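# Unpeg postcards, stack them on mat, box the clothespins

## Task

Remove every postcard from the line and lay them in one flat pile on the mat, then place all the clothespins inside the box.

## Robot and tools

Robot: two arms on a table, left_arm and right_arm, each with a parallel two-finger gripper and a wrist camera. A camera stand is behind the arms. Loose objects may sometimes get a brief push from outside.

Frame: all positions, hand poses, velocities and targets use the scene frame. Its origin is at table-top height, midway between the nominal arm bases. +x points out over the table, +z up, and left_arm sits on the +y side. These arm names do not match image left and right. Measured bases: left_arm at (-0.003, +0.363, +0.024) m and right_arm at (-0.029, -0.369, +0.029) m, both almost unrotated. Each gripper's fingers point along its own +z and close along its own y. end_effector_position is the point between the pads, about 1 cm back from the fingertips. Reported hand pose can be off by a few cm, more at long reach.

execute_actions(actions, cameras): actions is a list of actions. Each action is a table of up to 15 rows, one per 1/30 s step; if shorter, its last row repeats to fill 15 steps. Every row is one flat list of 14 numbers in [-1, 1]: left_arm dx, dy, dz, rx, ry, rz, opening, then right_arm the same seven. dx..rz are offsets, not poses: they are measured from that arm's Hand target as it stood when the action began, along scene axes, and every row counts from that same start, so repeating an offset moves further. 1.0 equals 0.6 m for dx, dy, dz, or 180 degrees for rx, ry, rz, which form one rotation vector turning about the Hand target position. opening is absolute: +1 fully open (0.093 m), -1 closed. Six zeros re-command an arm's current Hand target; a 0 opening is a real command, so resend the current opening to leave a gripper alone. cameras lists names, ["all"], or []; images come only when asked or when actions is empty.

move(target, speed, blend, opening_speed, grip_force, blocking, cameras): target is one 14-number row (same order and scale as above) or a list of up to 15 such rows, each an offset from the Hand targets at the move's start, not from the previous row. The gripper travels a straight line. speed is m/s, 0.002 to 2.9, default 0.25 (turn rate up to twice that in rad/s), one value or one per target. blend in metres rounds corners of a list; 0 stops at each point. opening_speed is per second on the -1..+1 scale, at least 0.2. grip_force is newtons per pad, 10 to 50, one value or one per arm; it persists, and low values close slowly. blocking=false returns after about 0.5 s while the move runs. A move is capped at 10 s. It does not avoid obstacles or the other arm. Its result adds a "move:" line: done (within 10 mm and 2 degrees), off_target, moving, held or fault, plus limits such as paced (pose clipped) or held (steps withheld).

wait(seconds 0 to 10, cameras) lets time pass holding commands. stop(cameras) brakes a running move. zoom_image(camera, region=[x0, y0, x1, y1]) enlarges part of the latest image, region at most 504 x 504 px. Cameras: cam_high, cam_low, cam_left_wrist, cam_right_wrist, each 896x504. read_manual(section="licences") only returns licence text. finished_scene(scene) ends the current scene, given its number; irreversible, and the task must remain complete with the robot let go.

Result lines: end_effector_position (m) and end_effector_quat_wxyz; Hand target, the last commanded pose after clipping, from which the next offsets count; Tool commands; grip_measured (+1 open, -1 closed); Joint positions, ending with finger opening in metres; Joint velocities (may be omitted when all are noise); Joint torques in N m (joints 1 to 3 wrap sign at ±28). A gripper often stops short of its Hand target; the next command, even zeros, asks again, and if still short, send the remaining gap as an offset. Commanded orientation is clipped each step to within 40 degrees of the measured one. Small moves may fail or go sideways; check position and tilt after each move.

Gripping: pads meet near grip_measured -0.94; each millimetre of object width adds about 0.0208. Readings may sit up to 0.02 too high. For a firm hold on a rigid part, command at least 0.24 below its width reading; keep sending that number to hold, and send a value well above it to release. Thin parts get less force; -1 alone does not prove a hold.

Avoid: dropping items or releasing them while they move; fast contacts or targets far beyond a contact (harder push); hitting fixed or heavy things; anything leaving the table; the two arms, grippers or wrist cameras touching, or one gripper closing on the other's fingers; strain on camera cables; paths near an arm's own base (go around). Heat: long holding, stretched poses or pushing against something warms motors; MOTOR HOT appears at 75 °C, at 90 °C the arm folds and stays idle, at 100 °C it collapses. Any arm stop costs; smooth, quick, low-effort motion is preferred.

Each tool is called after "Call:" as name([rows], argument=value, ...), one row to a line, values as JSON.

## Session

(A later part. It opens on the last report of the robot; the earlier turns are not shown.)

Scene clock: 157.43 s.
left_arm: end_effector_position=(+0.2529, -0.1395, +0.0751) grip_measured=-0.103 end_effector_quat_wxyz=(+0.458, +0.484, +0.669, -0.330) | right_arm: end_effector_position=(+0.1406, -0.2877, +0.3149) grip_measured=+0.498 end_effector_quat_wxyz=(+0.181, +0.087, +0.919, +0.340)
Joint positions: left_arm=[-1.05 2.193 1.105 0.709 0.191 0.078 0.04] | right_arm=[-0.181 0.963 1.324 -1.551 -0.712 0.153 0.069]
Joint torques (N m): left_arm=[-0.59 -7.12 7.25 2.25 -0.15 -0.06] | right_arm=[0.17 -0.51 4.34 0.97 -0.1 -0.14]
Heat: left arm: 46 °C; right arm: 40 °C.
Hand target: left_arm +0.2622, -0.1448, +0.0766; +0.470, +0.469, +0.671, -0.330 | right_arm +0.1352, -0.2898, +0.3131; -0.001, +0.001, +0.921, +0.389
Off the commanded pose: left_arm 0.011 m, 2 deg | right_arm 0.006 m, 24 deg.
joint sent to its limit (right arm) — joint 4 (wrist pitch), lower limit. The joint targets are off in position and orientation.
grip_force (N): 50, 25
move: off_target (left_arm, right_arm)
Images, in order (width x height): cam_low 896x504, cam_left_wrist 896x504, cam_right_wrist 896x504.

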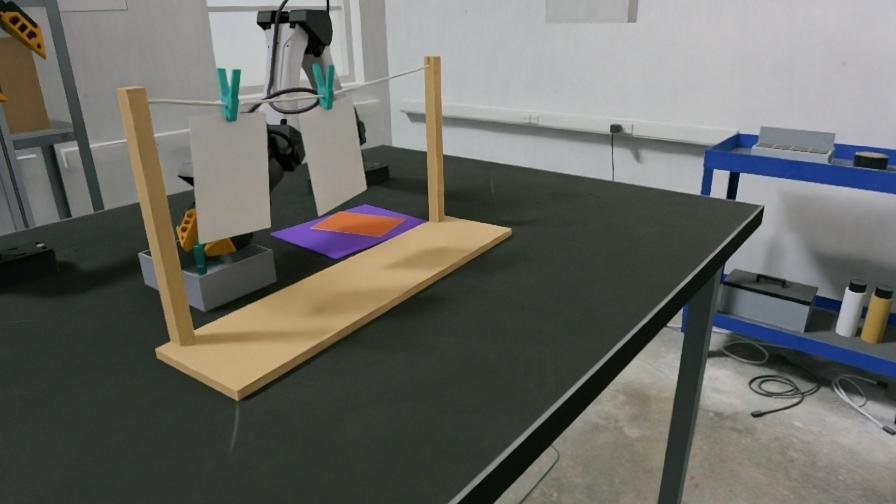

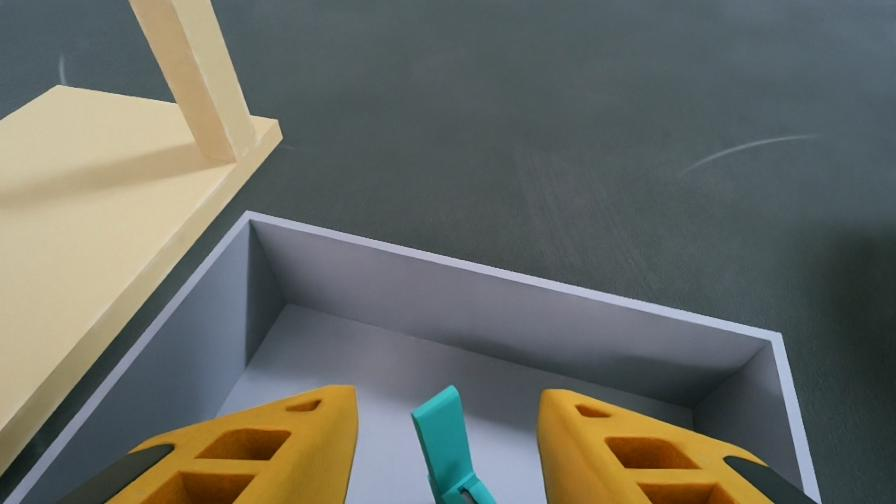

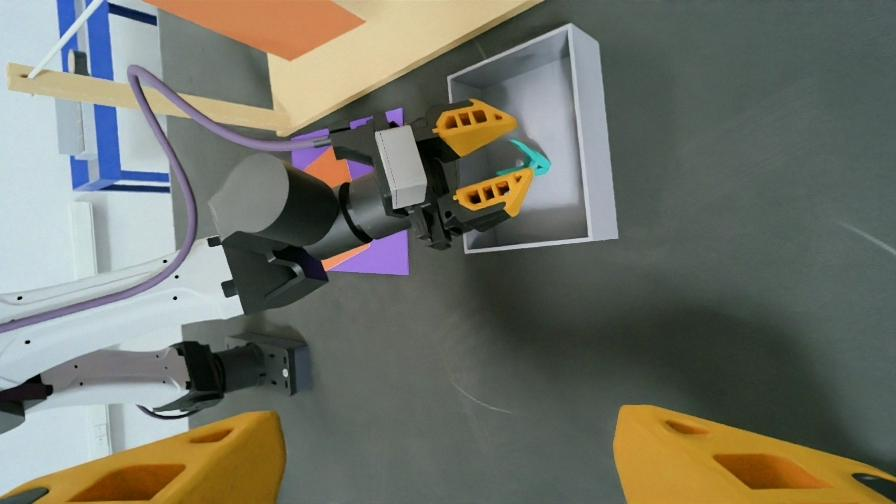

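Call:
move([
  [0,0.02,0.25,0,0,0,0.2, 0,0,0,0,0,0,0.5],
  [-0.05,0.35,0.48,0,0,0,0.3, 0,0,0,0,0,0,0.5],
  [0.138,0.46,0.48,0,0,0,0.3, 0,0,0,0,0,0,0.5],
], speed=0.2, blend=0.04, cameras=["all"])

Scene clock: 164.10 s.
left_arm: end_effector_position=(+0.3487, +0.1343, +0.3519) grip_measured=+0.298 end_effector_quat_wxyz=(+0.468, +0.455, +0.684, -0.325) | right_arm: end_effector_position=(+0.1406, -0.2877, +0.3149) grip_measured=+0.498 end_effector_quat_wxyz=(+0.181, +0.087, +0.919, +0.340)
Joint positions: left_arm=[-0.28 1.473 1.429 -0.508 0.841 0.411 0.059] | right_arm=[-0.181 0.963 1.324 -1.551 -0.712 0.153 0.069]
Joint torques (N m): left_arm=[-0.34 -4.4 10.29 1.36 0.53 0.31] | right_arm=[0.16 -0.53 4.33 0.98 -0.1 -0.15]
Heat: left arm: 47 °C; right arm: 39 °C.
Hand target: left_arm +0.3450, +0.1312, +0.3646; +0.470, +0.469, +0.671, -0.330 | right_arm +0.1352, -0.2898, +0.3131; -0.001, +0.001, +0.921, +0.389
Off the commanded pose: left_arm 0.013 m, 2 deg | right_arm 0.006 m, 24 deg.
joint sent to its limit (right arm) — joint 4 (wrist pitch), lower limit. The joint targets are off in position and orientation.
grip_force (N): 50, 25
move: off_target (left_arm, right_arm); blend cut to 0 m at target 2; target 2's new opening was sent with left_arm's hand 0.021 m and 3 deg from that target

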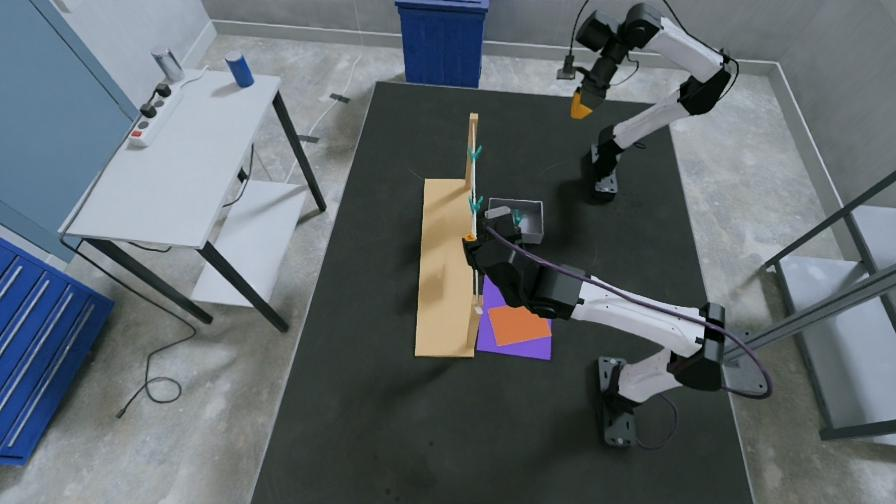

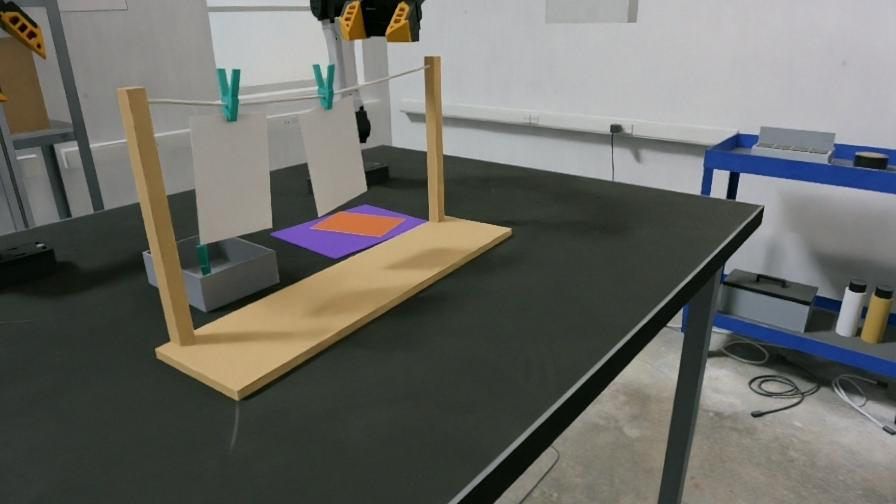

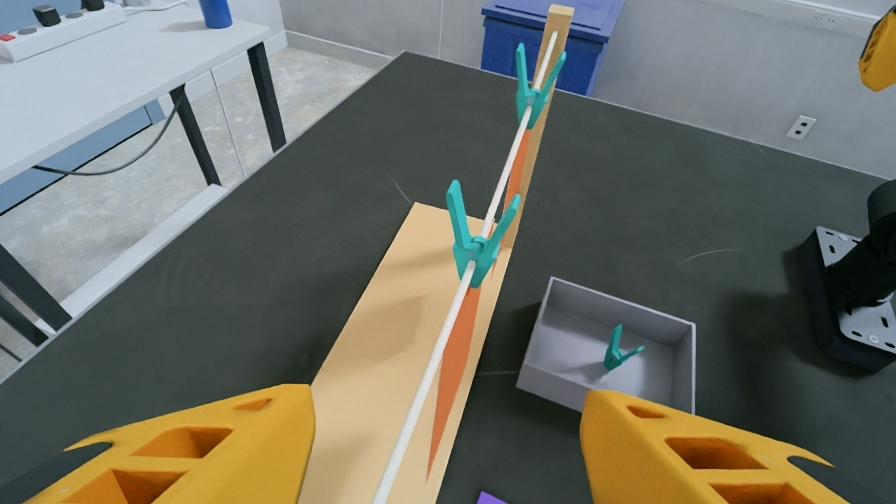

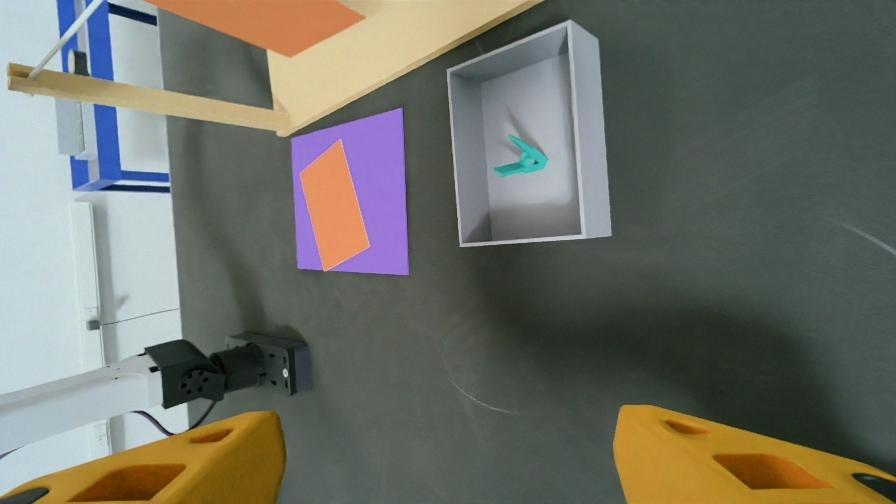

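Call:
execute_actions(actions=[])

Scene clock: 164.87 s.
left_arm: end_effector_position=(+0.3487, +0.1343, +0.3519) grip_measured=+0.298 end_effector_quat_wxyz=(+0.468, +0.455, +0.684, -0.325) | right_arm: end_effector_position=(+0.1406, -0.2877, +0.3149) grip_measured=+0.498 end_effector_quat_wxyz=(+0.181, +0.087, +0.919, +0.340)
Joint positions: left_arm=[-0.28 1.473 1.429 -0.508 0.841 0.411 0.059] | right_arm=[-0.181 0.963 1.324 -1.551 -0.712 0.153 0.069]
Joint velocities: within noise
Joint torques (N m): left_arm=[-0.31 -4.4 10.28 1.35 0.53 0.32] | right_arm=[0.12 -0.53 4.34 0.98 -0.1 -0.12]
Heat: left arm: 47 °C; right arm: 39 °C.
Hand target: left_arm +0.3450, +0.1312, +0.3646; +0.470, +0.469, +0.671, -0.330 | right_arm +0.1352, -0.2898, +0.3131; -0.001, +0.001, +0.921, +0.389
Tool commands: left_gripper/opening=+0.3 right_gripper/opening=+0.5
Off the commanded pose: left_arm 0.013 m, 2 deg | right_arm 0.006 m, 24 deg.
grip_force (N): 50, 25

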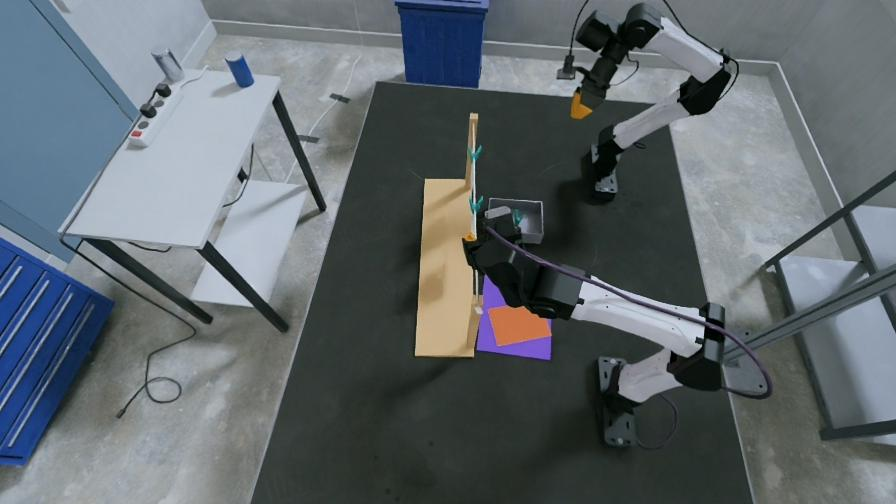

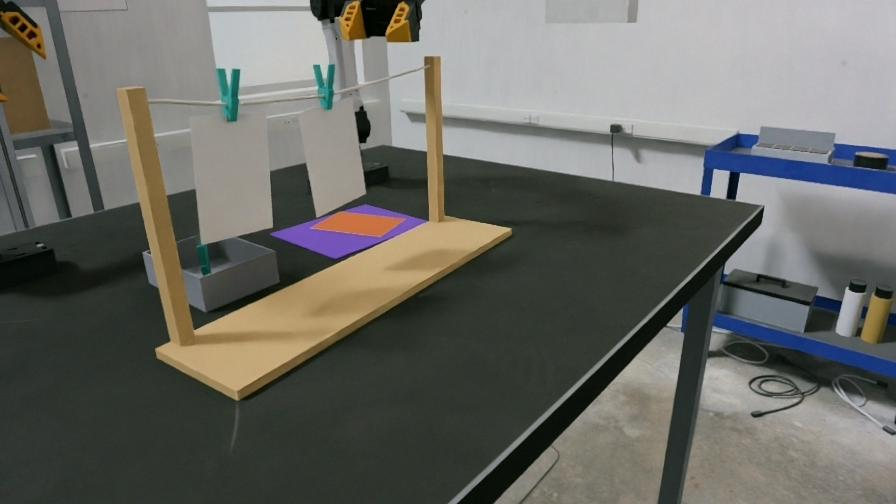

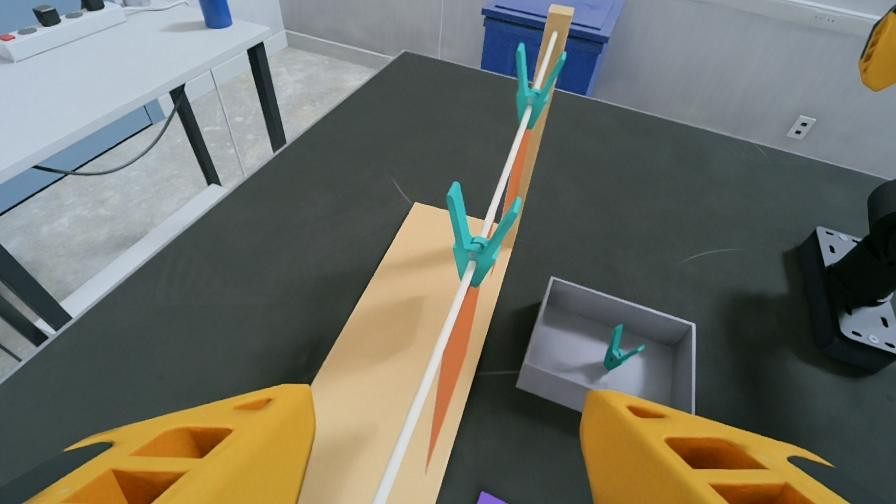

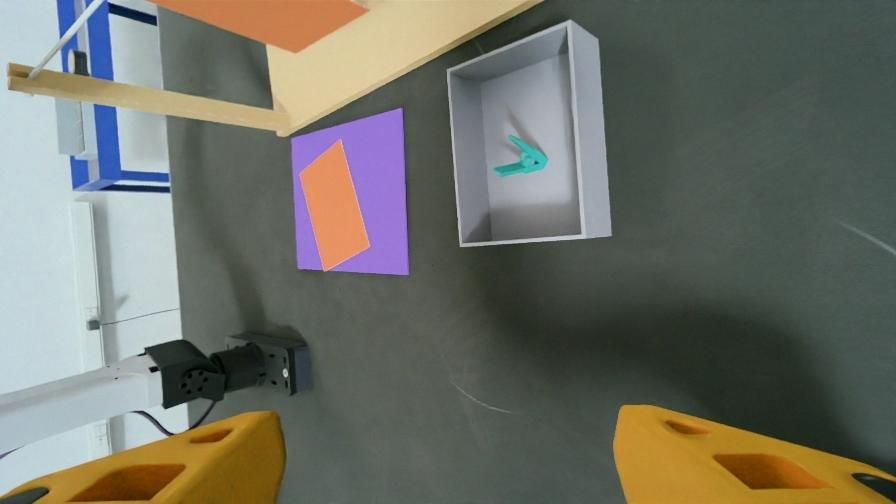

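Call:
move([
  [0,0,0.045,0,0,0,0.05,0,0,0,0,0,0,0.5],
  [0.003,-0.2137,0.045,0,0,0,0.05,0,0,0,0,0,0,0.5],
], speed=0.15, blend=0.02, cameras=["cam_left_wrist","cam_low"])

Scene clock: 167.40 s.
left_arm: end_effector_position=(+0.3359, +0.0081, +0.3627) grip_measured=+0.052 end_effector_quat_wxyz=(+0.427, +0.473, +0.696, -0.332) | right_arm: end_effector_position=(+0.1406, -0.2877, +0.3149) grip_measured=+0.498 end_effector_quat_wxyz=(+0.181, +0.087, +0.919, +0.340)
Joint positions: left_arm=[-0.63 1.691 1.728 -0.551 0.568 0.233 0.048] | right_arm=[-0.181 0.963 1.324 -1.551 -0.712 0.153 0.069]
Joint torques (N m): left_arm=[-0.44 -6.2 10.25 2.43 0.03 -0.03] | right_arm=[0.12 -0.55 4.36 0.98 -0.1 -0.13]
Heat: left arm: 47 °C; right arm: 39 °C.
Hand target: left_arm +0.3468, +0.0030, +0.3916; +0.470, +0.469, +0.671, -0.330 | right_arm +0.1352, -0.2898, +0.3131; -0.001, +0.001, +0.921, +0.389
Off the commanded pose: left_arm 0.031 m, 6 deg | right_arm 0.006 m, 24 deg.
joint sent to its limit (right arm) — joint 4 (wrist pitch), lower limit. The joint targets are off in position and orientation.
grip_force (N): 50, 25
move: off_target (left_arm, right_arm); blend cut to 0.0135 m at target 1
Images, in order (width x height): cam_low 896x504, cam_left_wrist 896x504.

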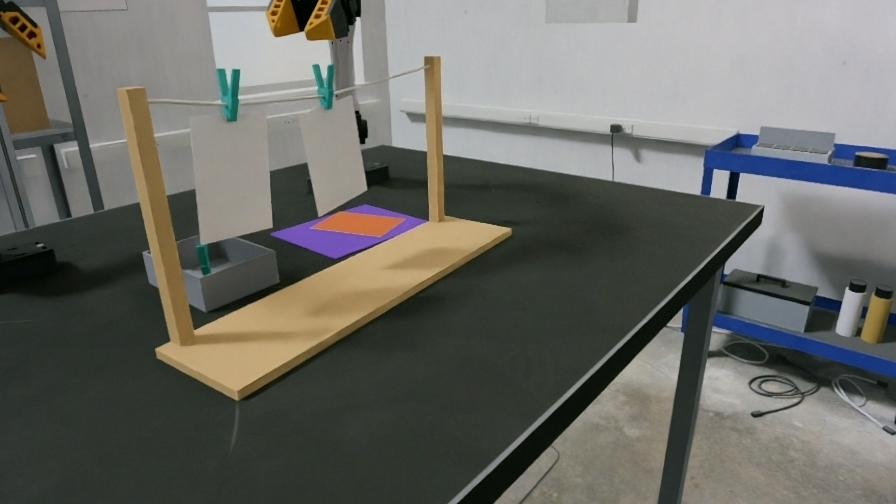

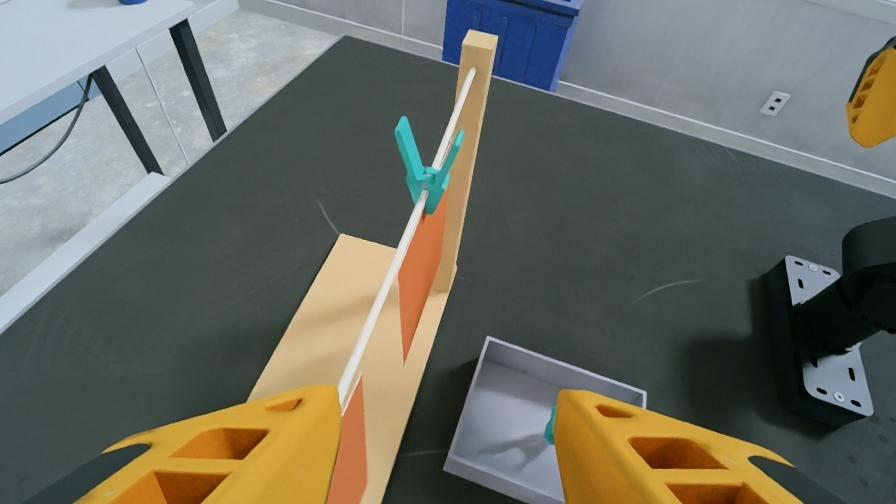

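Call:
move([
  [0.027,-0.005,0,0,0,0,0.05,0,0,0,0,0,0,0.5],
  [0.027,-0.005,-0.055,0,0,0,0.05,0,0,0,0,0,0,0.5],
], speed=0.08, blend=0.005, cameras=["cam_left_wrist","cam_low"])

Scene clock: 169.13 s.
left_arm: end_effector_position=(+0.3617, +0.0029, +0.3431) grip_measured=+0.052 end_effector_quat_wxyz=(+0.440, +0.466, +0.695, -0.327) | right_arm: end_effector_position=(+0.1406, -0.2877, +0.3149) grip_measured=+0.498 end_effector_quat_wxyz=(+0.181, +0.087, +0.919, +0.340)
Joint positions: left_arm=[-0.608 1.748 1.697 -0.443 0.568 0.233 0.048] | right_arm=[-0.181 0.963 1.324 -1.551 -0.712 0.153 0.069]
Joint torques (N m): left_arm=[0.06 -8.57 5.64 2.52 0.2 0.09] | right_arm=[0.13 -0.47 4.33 0.97 -0.11 -0.13]
Heat: left arm: 47 °C; right arm: 39 °C.
Hand target: left_arm +0.3630, +0.0000, +0.3586; +0.470, +0.469, +0.671, -0.330 | right_arm +0.1352, -0.2898, +0.3131; -0.001, +0.001, +0.921, +0.389
Off the commanded pose: left_arm 0.016 m, 4 deg | right_arm 0.006 m, 24 deg.
joint sent to its limit (right arm) — joint 4 (wrist pitch), lower limit. The joint targets are off in position and orientation.
grip_force (N): 50, 25
move: off_target (left_arm, right_arm)
Images, in order (width x height): cam_low 896x504, cam_left_wrist 896x504.

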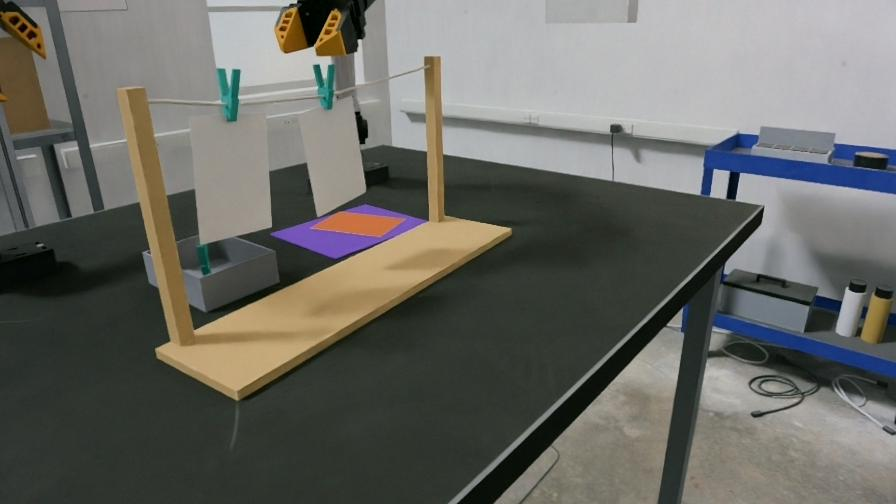

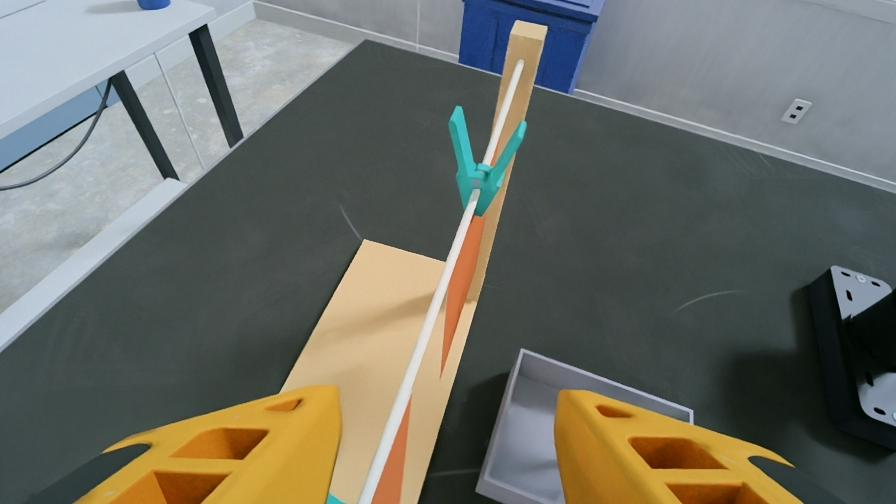

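Call:
move([
  [-0.025,0,-0.01,0,0,0,0.05,0,0,0,0,0,0,0.5],
  [-0.022,0,-0.06,0,0,0,0.05,0,0,0,0,0,0,0.5],
], speed=0.06, blend=0.005, cameras=["cam_left_wrist","cam_low"])

Scene clock: 170.83 s.
left_arm: end_effector_position=(+0.3551, +0.0030, +0.3014) grip_measured=+0.052 end_effector_quat_wxyz=(+0.439, +0.468, +0.694, -0.327) | right_arm: end_effector_position=(+0.1406, -0.2877, +0.3149) grip_measured=+0.498 end_effector_quat_wxyz=(+0.181, +0.087, +0.919, +0.340)
Joint positions: left_arm=[-0.617 1.711 1.489 -0.271 0.562 0.233 0.048] | right_arm=[-0.181 0.963 1.324 -1.551 -0.712 0.153 0.069]
Joint torques (N m): left_arm=[-0.88 -10.15 5.37 2.42 0.07 -0.03] | right_arm=[0.02 -0.53 4.37 0.97 -0.09 -0.11]
Heat: left arm: 47 °C; right arm: 39 °C.
Hand target: left_arm +0.3498, +0.0000, +0.3226; +0.470, +0.469, +0.671, -0.330 | right_arm +0.1352, -0.2898, +0.3131; -0.001, +0.001, +0.921, +0.389
Off the commanded pose: left_arm 0.022 m, 4 deg | right_arm 0.006 m, 24 deg.
joint sent to its limit (right arm) — joint 4 (wrist pitch), lower limit. The joint targets are off in position and orientation.
grip_force (N): 50, 25
move: off_target (left_arm, right_arm)
Images, in order (width x height): cam_low 896x504, cam_left_wrist 896x504.

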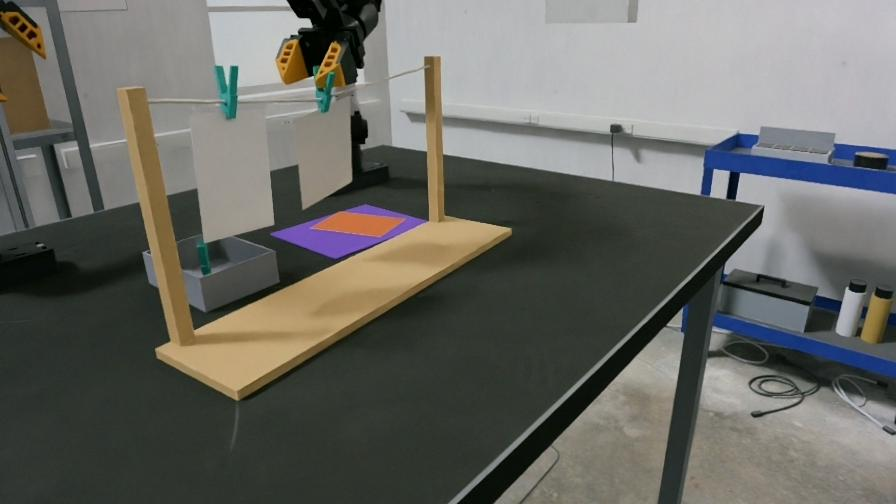

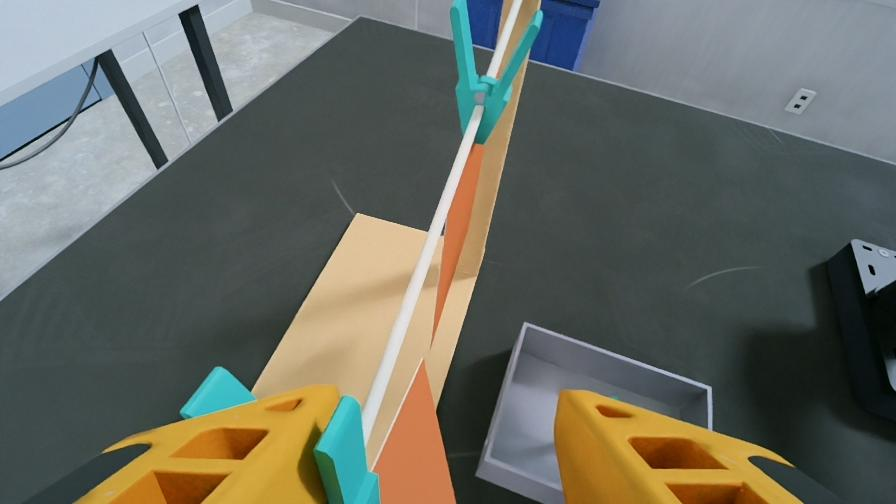

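Call:
move([
  [0,0,0,0,0,0,0.05,0.108,0.12,-0.105,0.126,-0.158,0.021,0.3],
  [0,0,0,0,0,0,0.05,0.258,0.3,-0.172,0.253,-0.317,0.042,0.3],
], speed=0.25, blend=0.03, cameras=["all"])

Scene clock: 176.20 s.
left_arm: end_effector_position=(+0.3551, +0.0030, +0.3014) grip_measured=+0.052 end_effector_quat_wxyz=(+0.439, +0.468, +0.694, -0.327) | right_arm: end_effector_position=(+0.2899, -0.1112, +0.1969) grip_measured=+0.302 end_effector_quat_wxyz=(+0.368, -0.234, +0.634, +0.639)
Joint positions: left_arm=[-0.617 1.711 1.489 -0.271 0.562 0.233 0.048] | right_arm=[0.306 1.925 0.612 1.5 -1.088 0.86 0.06]
Joint torques (N m): left_arm=[-0.92 -10.11 5.33 2.42 0.07 -0.03] | right_arm=[0.59 -6.61 3.43 2.49 0.31 0.12]
Heat: left arm: 48 °C; right arm: 39 °C.
Hand target: left_arm +0.3498, +0.0000, +0.3226; +0.470, +0.469, +0.671, -0.330 | right_arm +0.2900, -0.1098, +0.2099; +0.403, -0.237, +0.595, +0.653
Off the commanded pose: left_arm 0.022 m, 4 deg | right_arm 0.013 m, 6 deg.
joint sent to its limit (right arm) — joint 4 (wrist pitch), upper limit. The joint targets are off in position and orientation.
grip_force (N): 50, 25
move: off_target (left_arm, right_arm)

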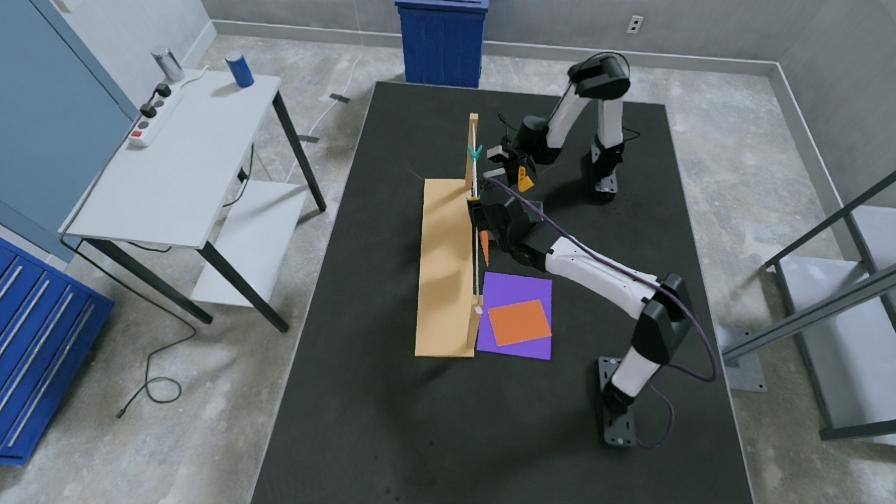

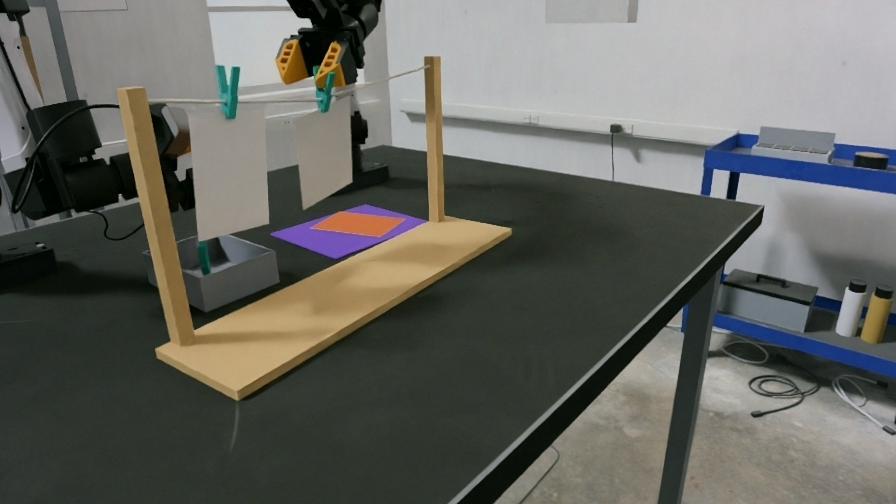

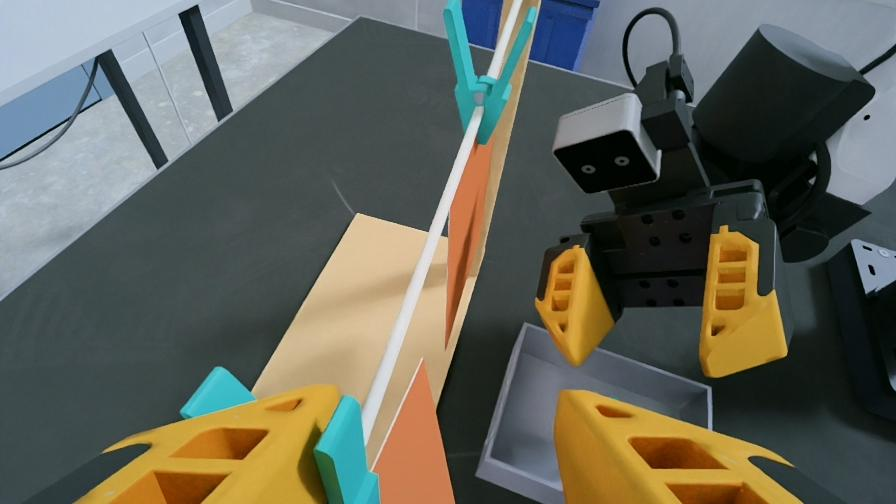

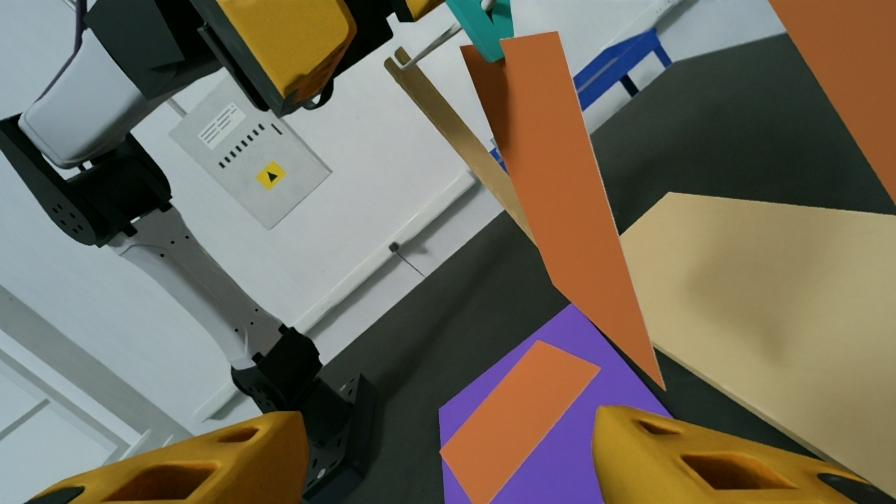

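Call:
move(target=[-0.01,-0.006,-0.03,0,0,0,0.05,0,0,0,0,0,0,0.3], speed=0.06, cameras=["all"])

Scene clock: 178.23 s.
left_arm: end_effector_position=(+0.3548, +0.0020, +0.2974) grip_measured=+0.052 end_effector_quat_wxyz=(+0.462, +0.465, +0.683, -0.323) | right_arm: end_effector_position=(+0.2902, -0.1113, +0.1970) grip_measured=+0.302 end_effector_quat_wxyz=(+0.368, -0.233, +0.634, +0.639)
Joint positions: left_arm=[-0.625 1.69 1.411 -0.16 0.542 0.227 0.048] | right_arm=[0.306 1.925 0.612 1.5 -1.086 0.862 0.06]
Joint torques (N m): left_arm=[-1.63 -9.16 4.93 2.19 0.1 -0.07] | right_arm=[0.61 -6.64 3.44 2.47 0.3 0.11]
Heat: left arm: 48 °C; right arm: 39 °C.
Hand target: left_arm +0.3438, -0.0036, +0.3046; +0.470, +0.469, +0.671, -0.330 | right_arm +0.2900, -0.1098, +0.2099; +0.403, -0.237, +0.595, +0.653
Off the commanded pose: left_arm 0.014 m, 2 deg | right_arm 0.013 m, 6 deg.
joint sent to its limit (right arm) — joint 4 (wrist pitch), upper limit. The joint targets are off in position and orientation.
grip_force (N): 50, 25
move: off_target (left_arm, right_arm)

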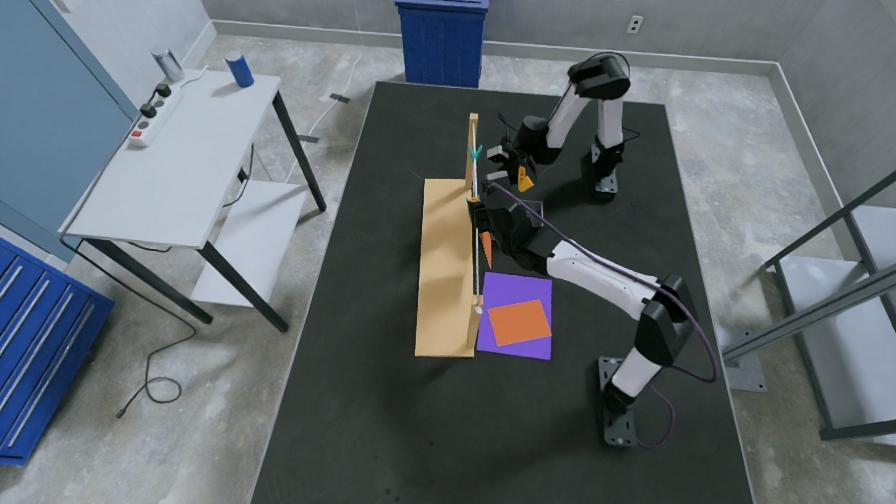

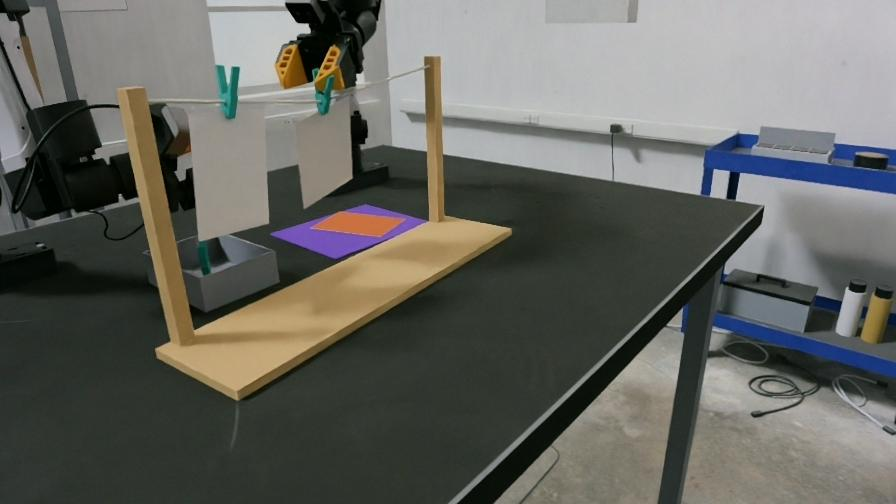

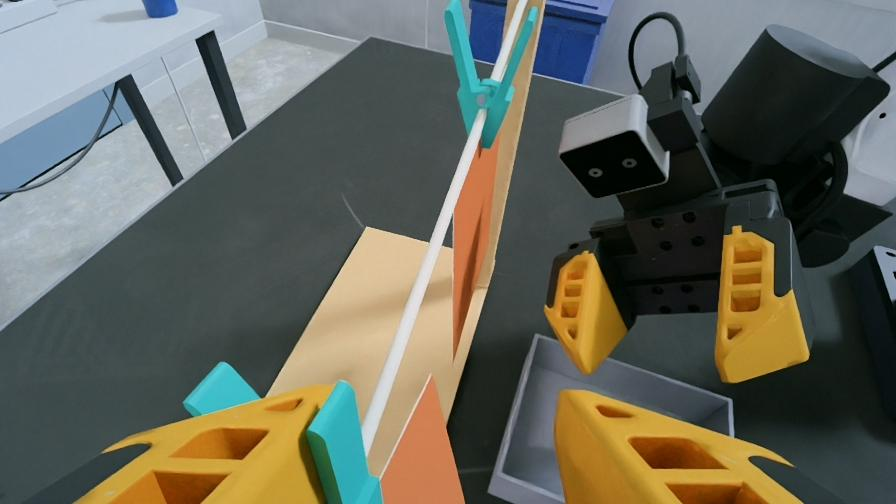

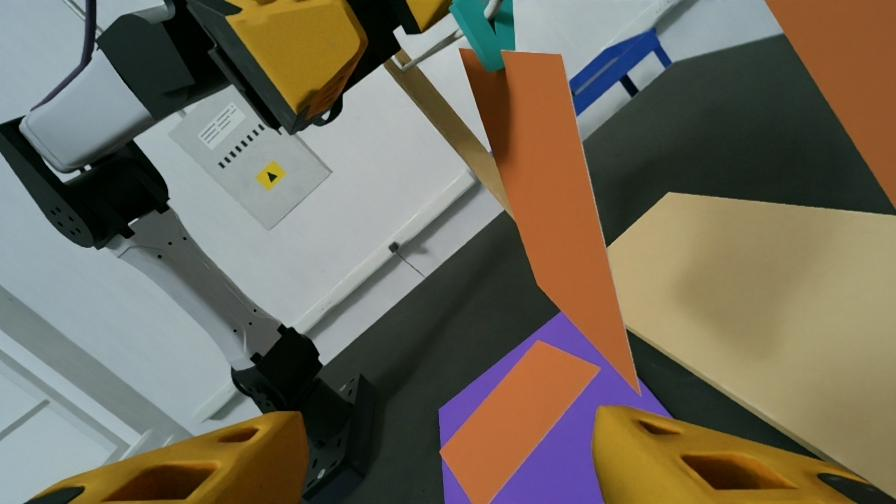

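Call:
move(target=[-0.003,-0.008,-0.035,0,0,0,0.05,0,0,0,0,0,0,0.3], speed=0.06, cameras=["cam_left_wrist","cam_right_wrist"])

Scene clock: 179.53 s.
left_arm: end_effector_position=(+0.3580, -0.0005, +0.2925) grip_measured=+0.052 end_effector_quat_wxyz=(+0.488, +0.465, +0.668, -0.315) | right_arm: end_effector_position=(+0.2902, -0.1113, +0.1970) grip_measured=+0.302 end_effector_quat_wxyz=(+0.368, -0.233, +0.634, +0.639)
Joint positions: left_arm=[-0.631 1.687 1.346 -0.044 0.522 0.234 0.048] | right_arm=[0.306 1.925 0.612 1.5 -1.086 0.862 0.06]
Joint torques (N m): left_arm=[-2.26 -7.87 4.45 1.92 0.14 -0.11] | right_arm=[0.62 -6.64 3.44 2.49 0.29 0.11]
Heat: left arm: 48 °C; right arm: 39 °C.
Hand target: left_arm +0.3420, -0.0084, +0.2836; +0.470, +0.469, +0.671, -0.330 | right_arm +0.2900, -0.1098, +0.2099; +0.403, -0.237, +0.595, +0.653
Off the commanded pose: left_arm 0.020 m, 3 deg | right_arm 0.013 m, 6 deg.
joint sent to its limit (right arm) — joint 4 (wrist pitch), upper limit. The joint targets are off in position and orientation.
grip_force (N): 50, 25
move: off_target (left_arm, right_arm)
Images, in order (width x height): cam_left_wrist 896x504, cam_right_wrist 896x504.

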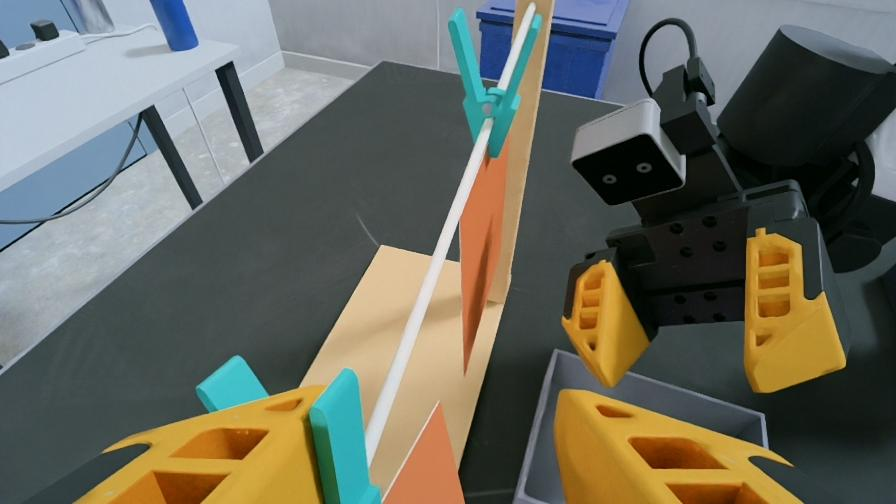

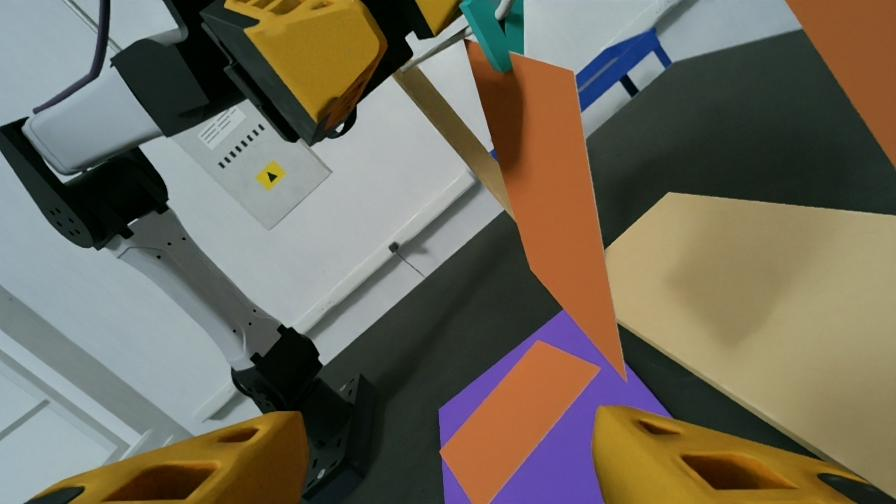

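Call:
move(target=[0,0,0,0,0,0,0.05,0.055,0.062,-0.075,0,0,0,0.1], speed=0.08, cameras=["cam_low","cam_left_wrist","cam_right_wrist"])

Scene clock: 181.63 s.
left_arm: end_effector_position=(+0.3580, -0.0005, +0.2925) grip_measured=+0.052 end_effector_quat_wxyz=(+0.488, +0.465, +0.668, -0.315) | right_arm: end_effector_position=(+0.3135, -0.0737, +0.1445) grip_measured=+0.103 end_effector_quat_wxyz=(+0.342, -0.227, +0.650, +0.640)
Joint positions: left_arm=[-0.631 1.687 1.346 -0.044 0.522 0.234 0.048] | right_arm=[0.385 2.171 0.762 1.508 -1.026 0.83 0.05]
Joint torques (N m): left_arm=[-2.28 -7.86 4.49 1.92 0.14 -0.1] | right_arm=[0.62 -8.25 5.57 2.49 0.25 -0.17]
Heat: left arm: 48 °C; right arm: 40 °C.
Hand target: left_arm +0.3420, -0.0084, +0.2836; +0.470, +0.469, +0.671, -0.330 | right_arm +0.3230, -0.0726, +0.1649; +0.403, -0.237, +0.595, +0.653
Off the commanded pose: left_arm 0.020 m, 3 deg | right_arm 0.022 m, 10 deg.
joint sent to its limit (right arm) — joint 4 (wrist pitch), upper limit. The joint targets are off in position and orientation.
grip_force (N): 50, 25
move: off_target (left_arm, right_arm)
Images, in order (width x height): cam_low 896x504, cam_left_wrist 896x504, cam_right_wrist 896x504.

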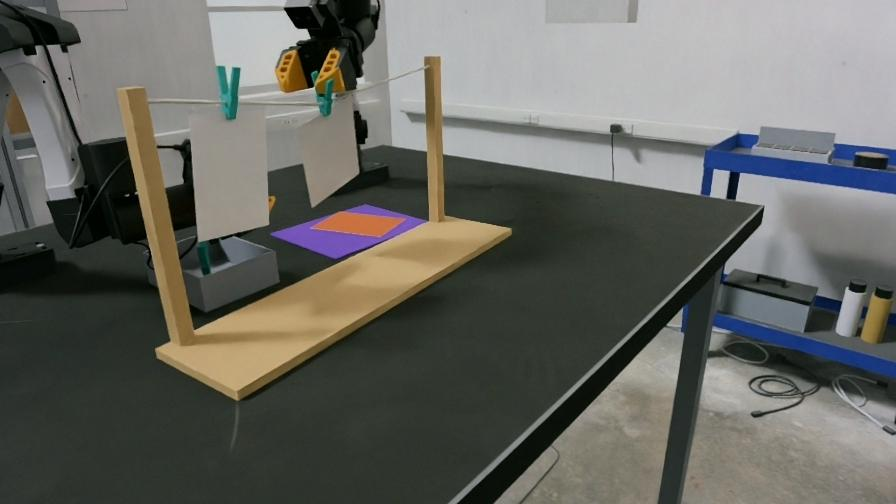

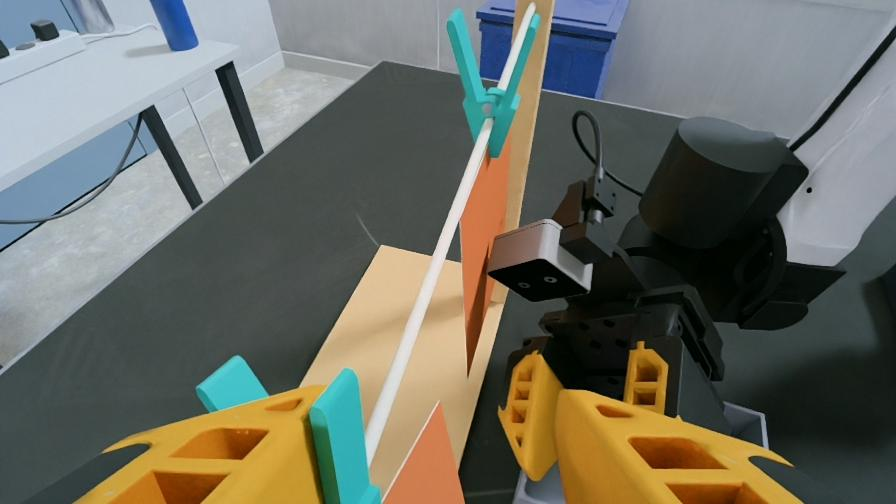

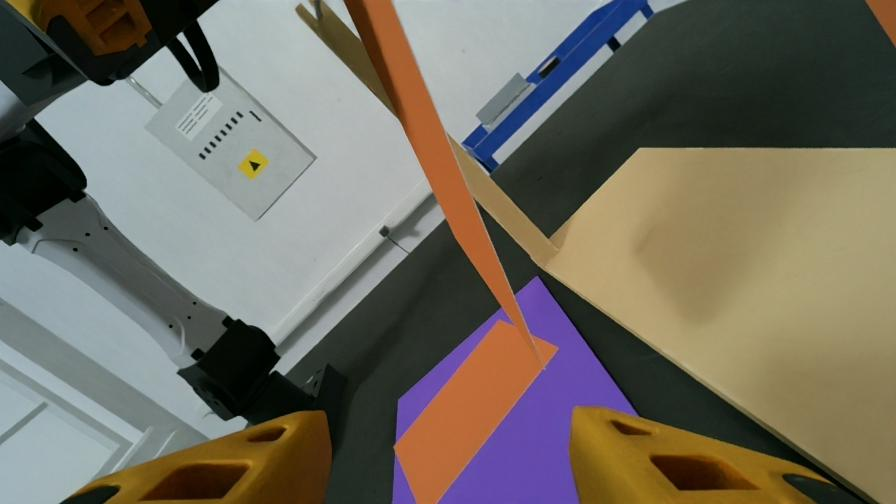

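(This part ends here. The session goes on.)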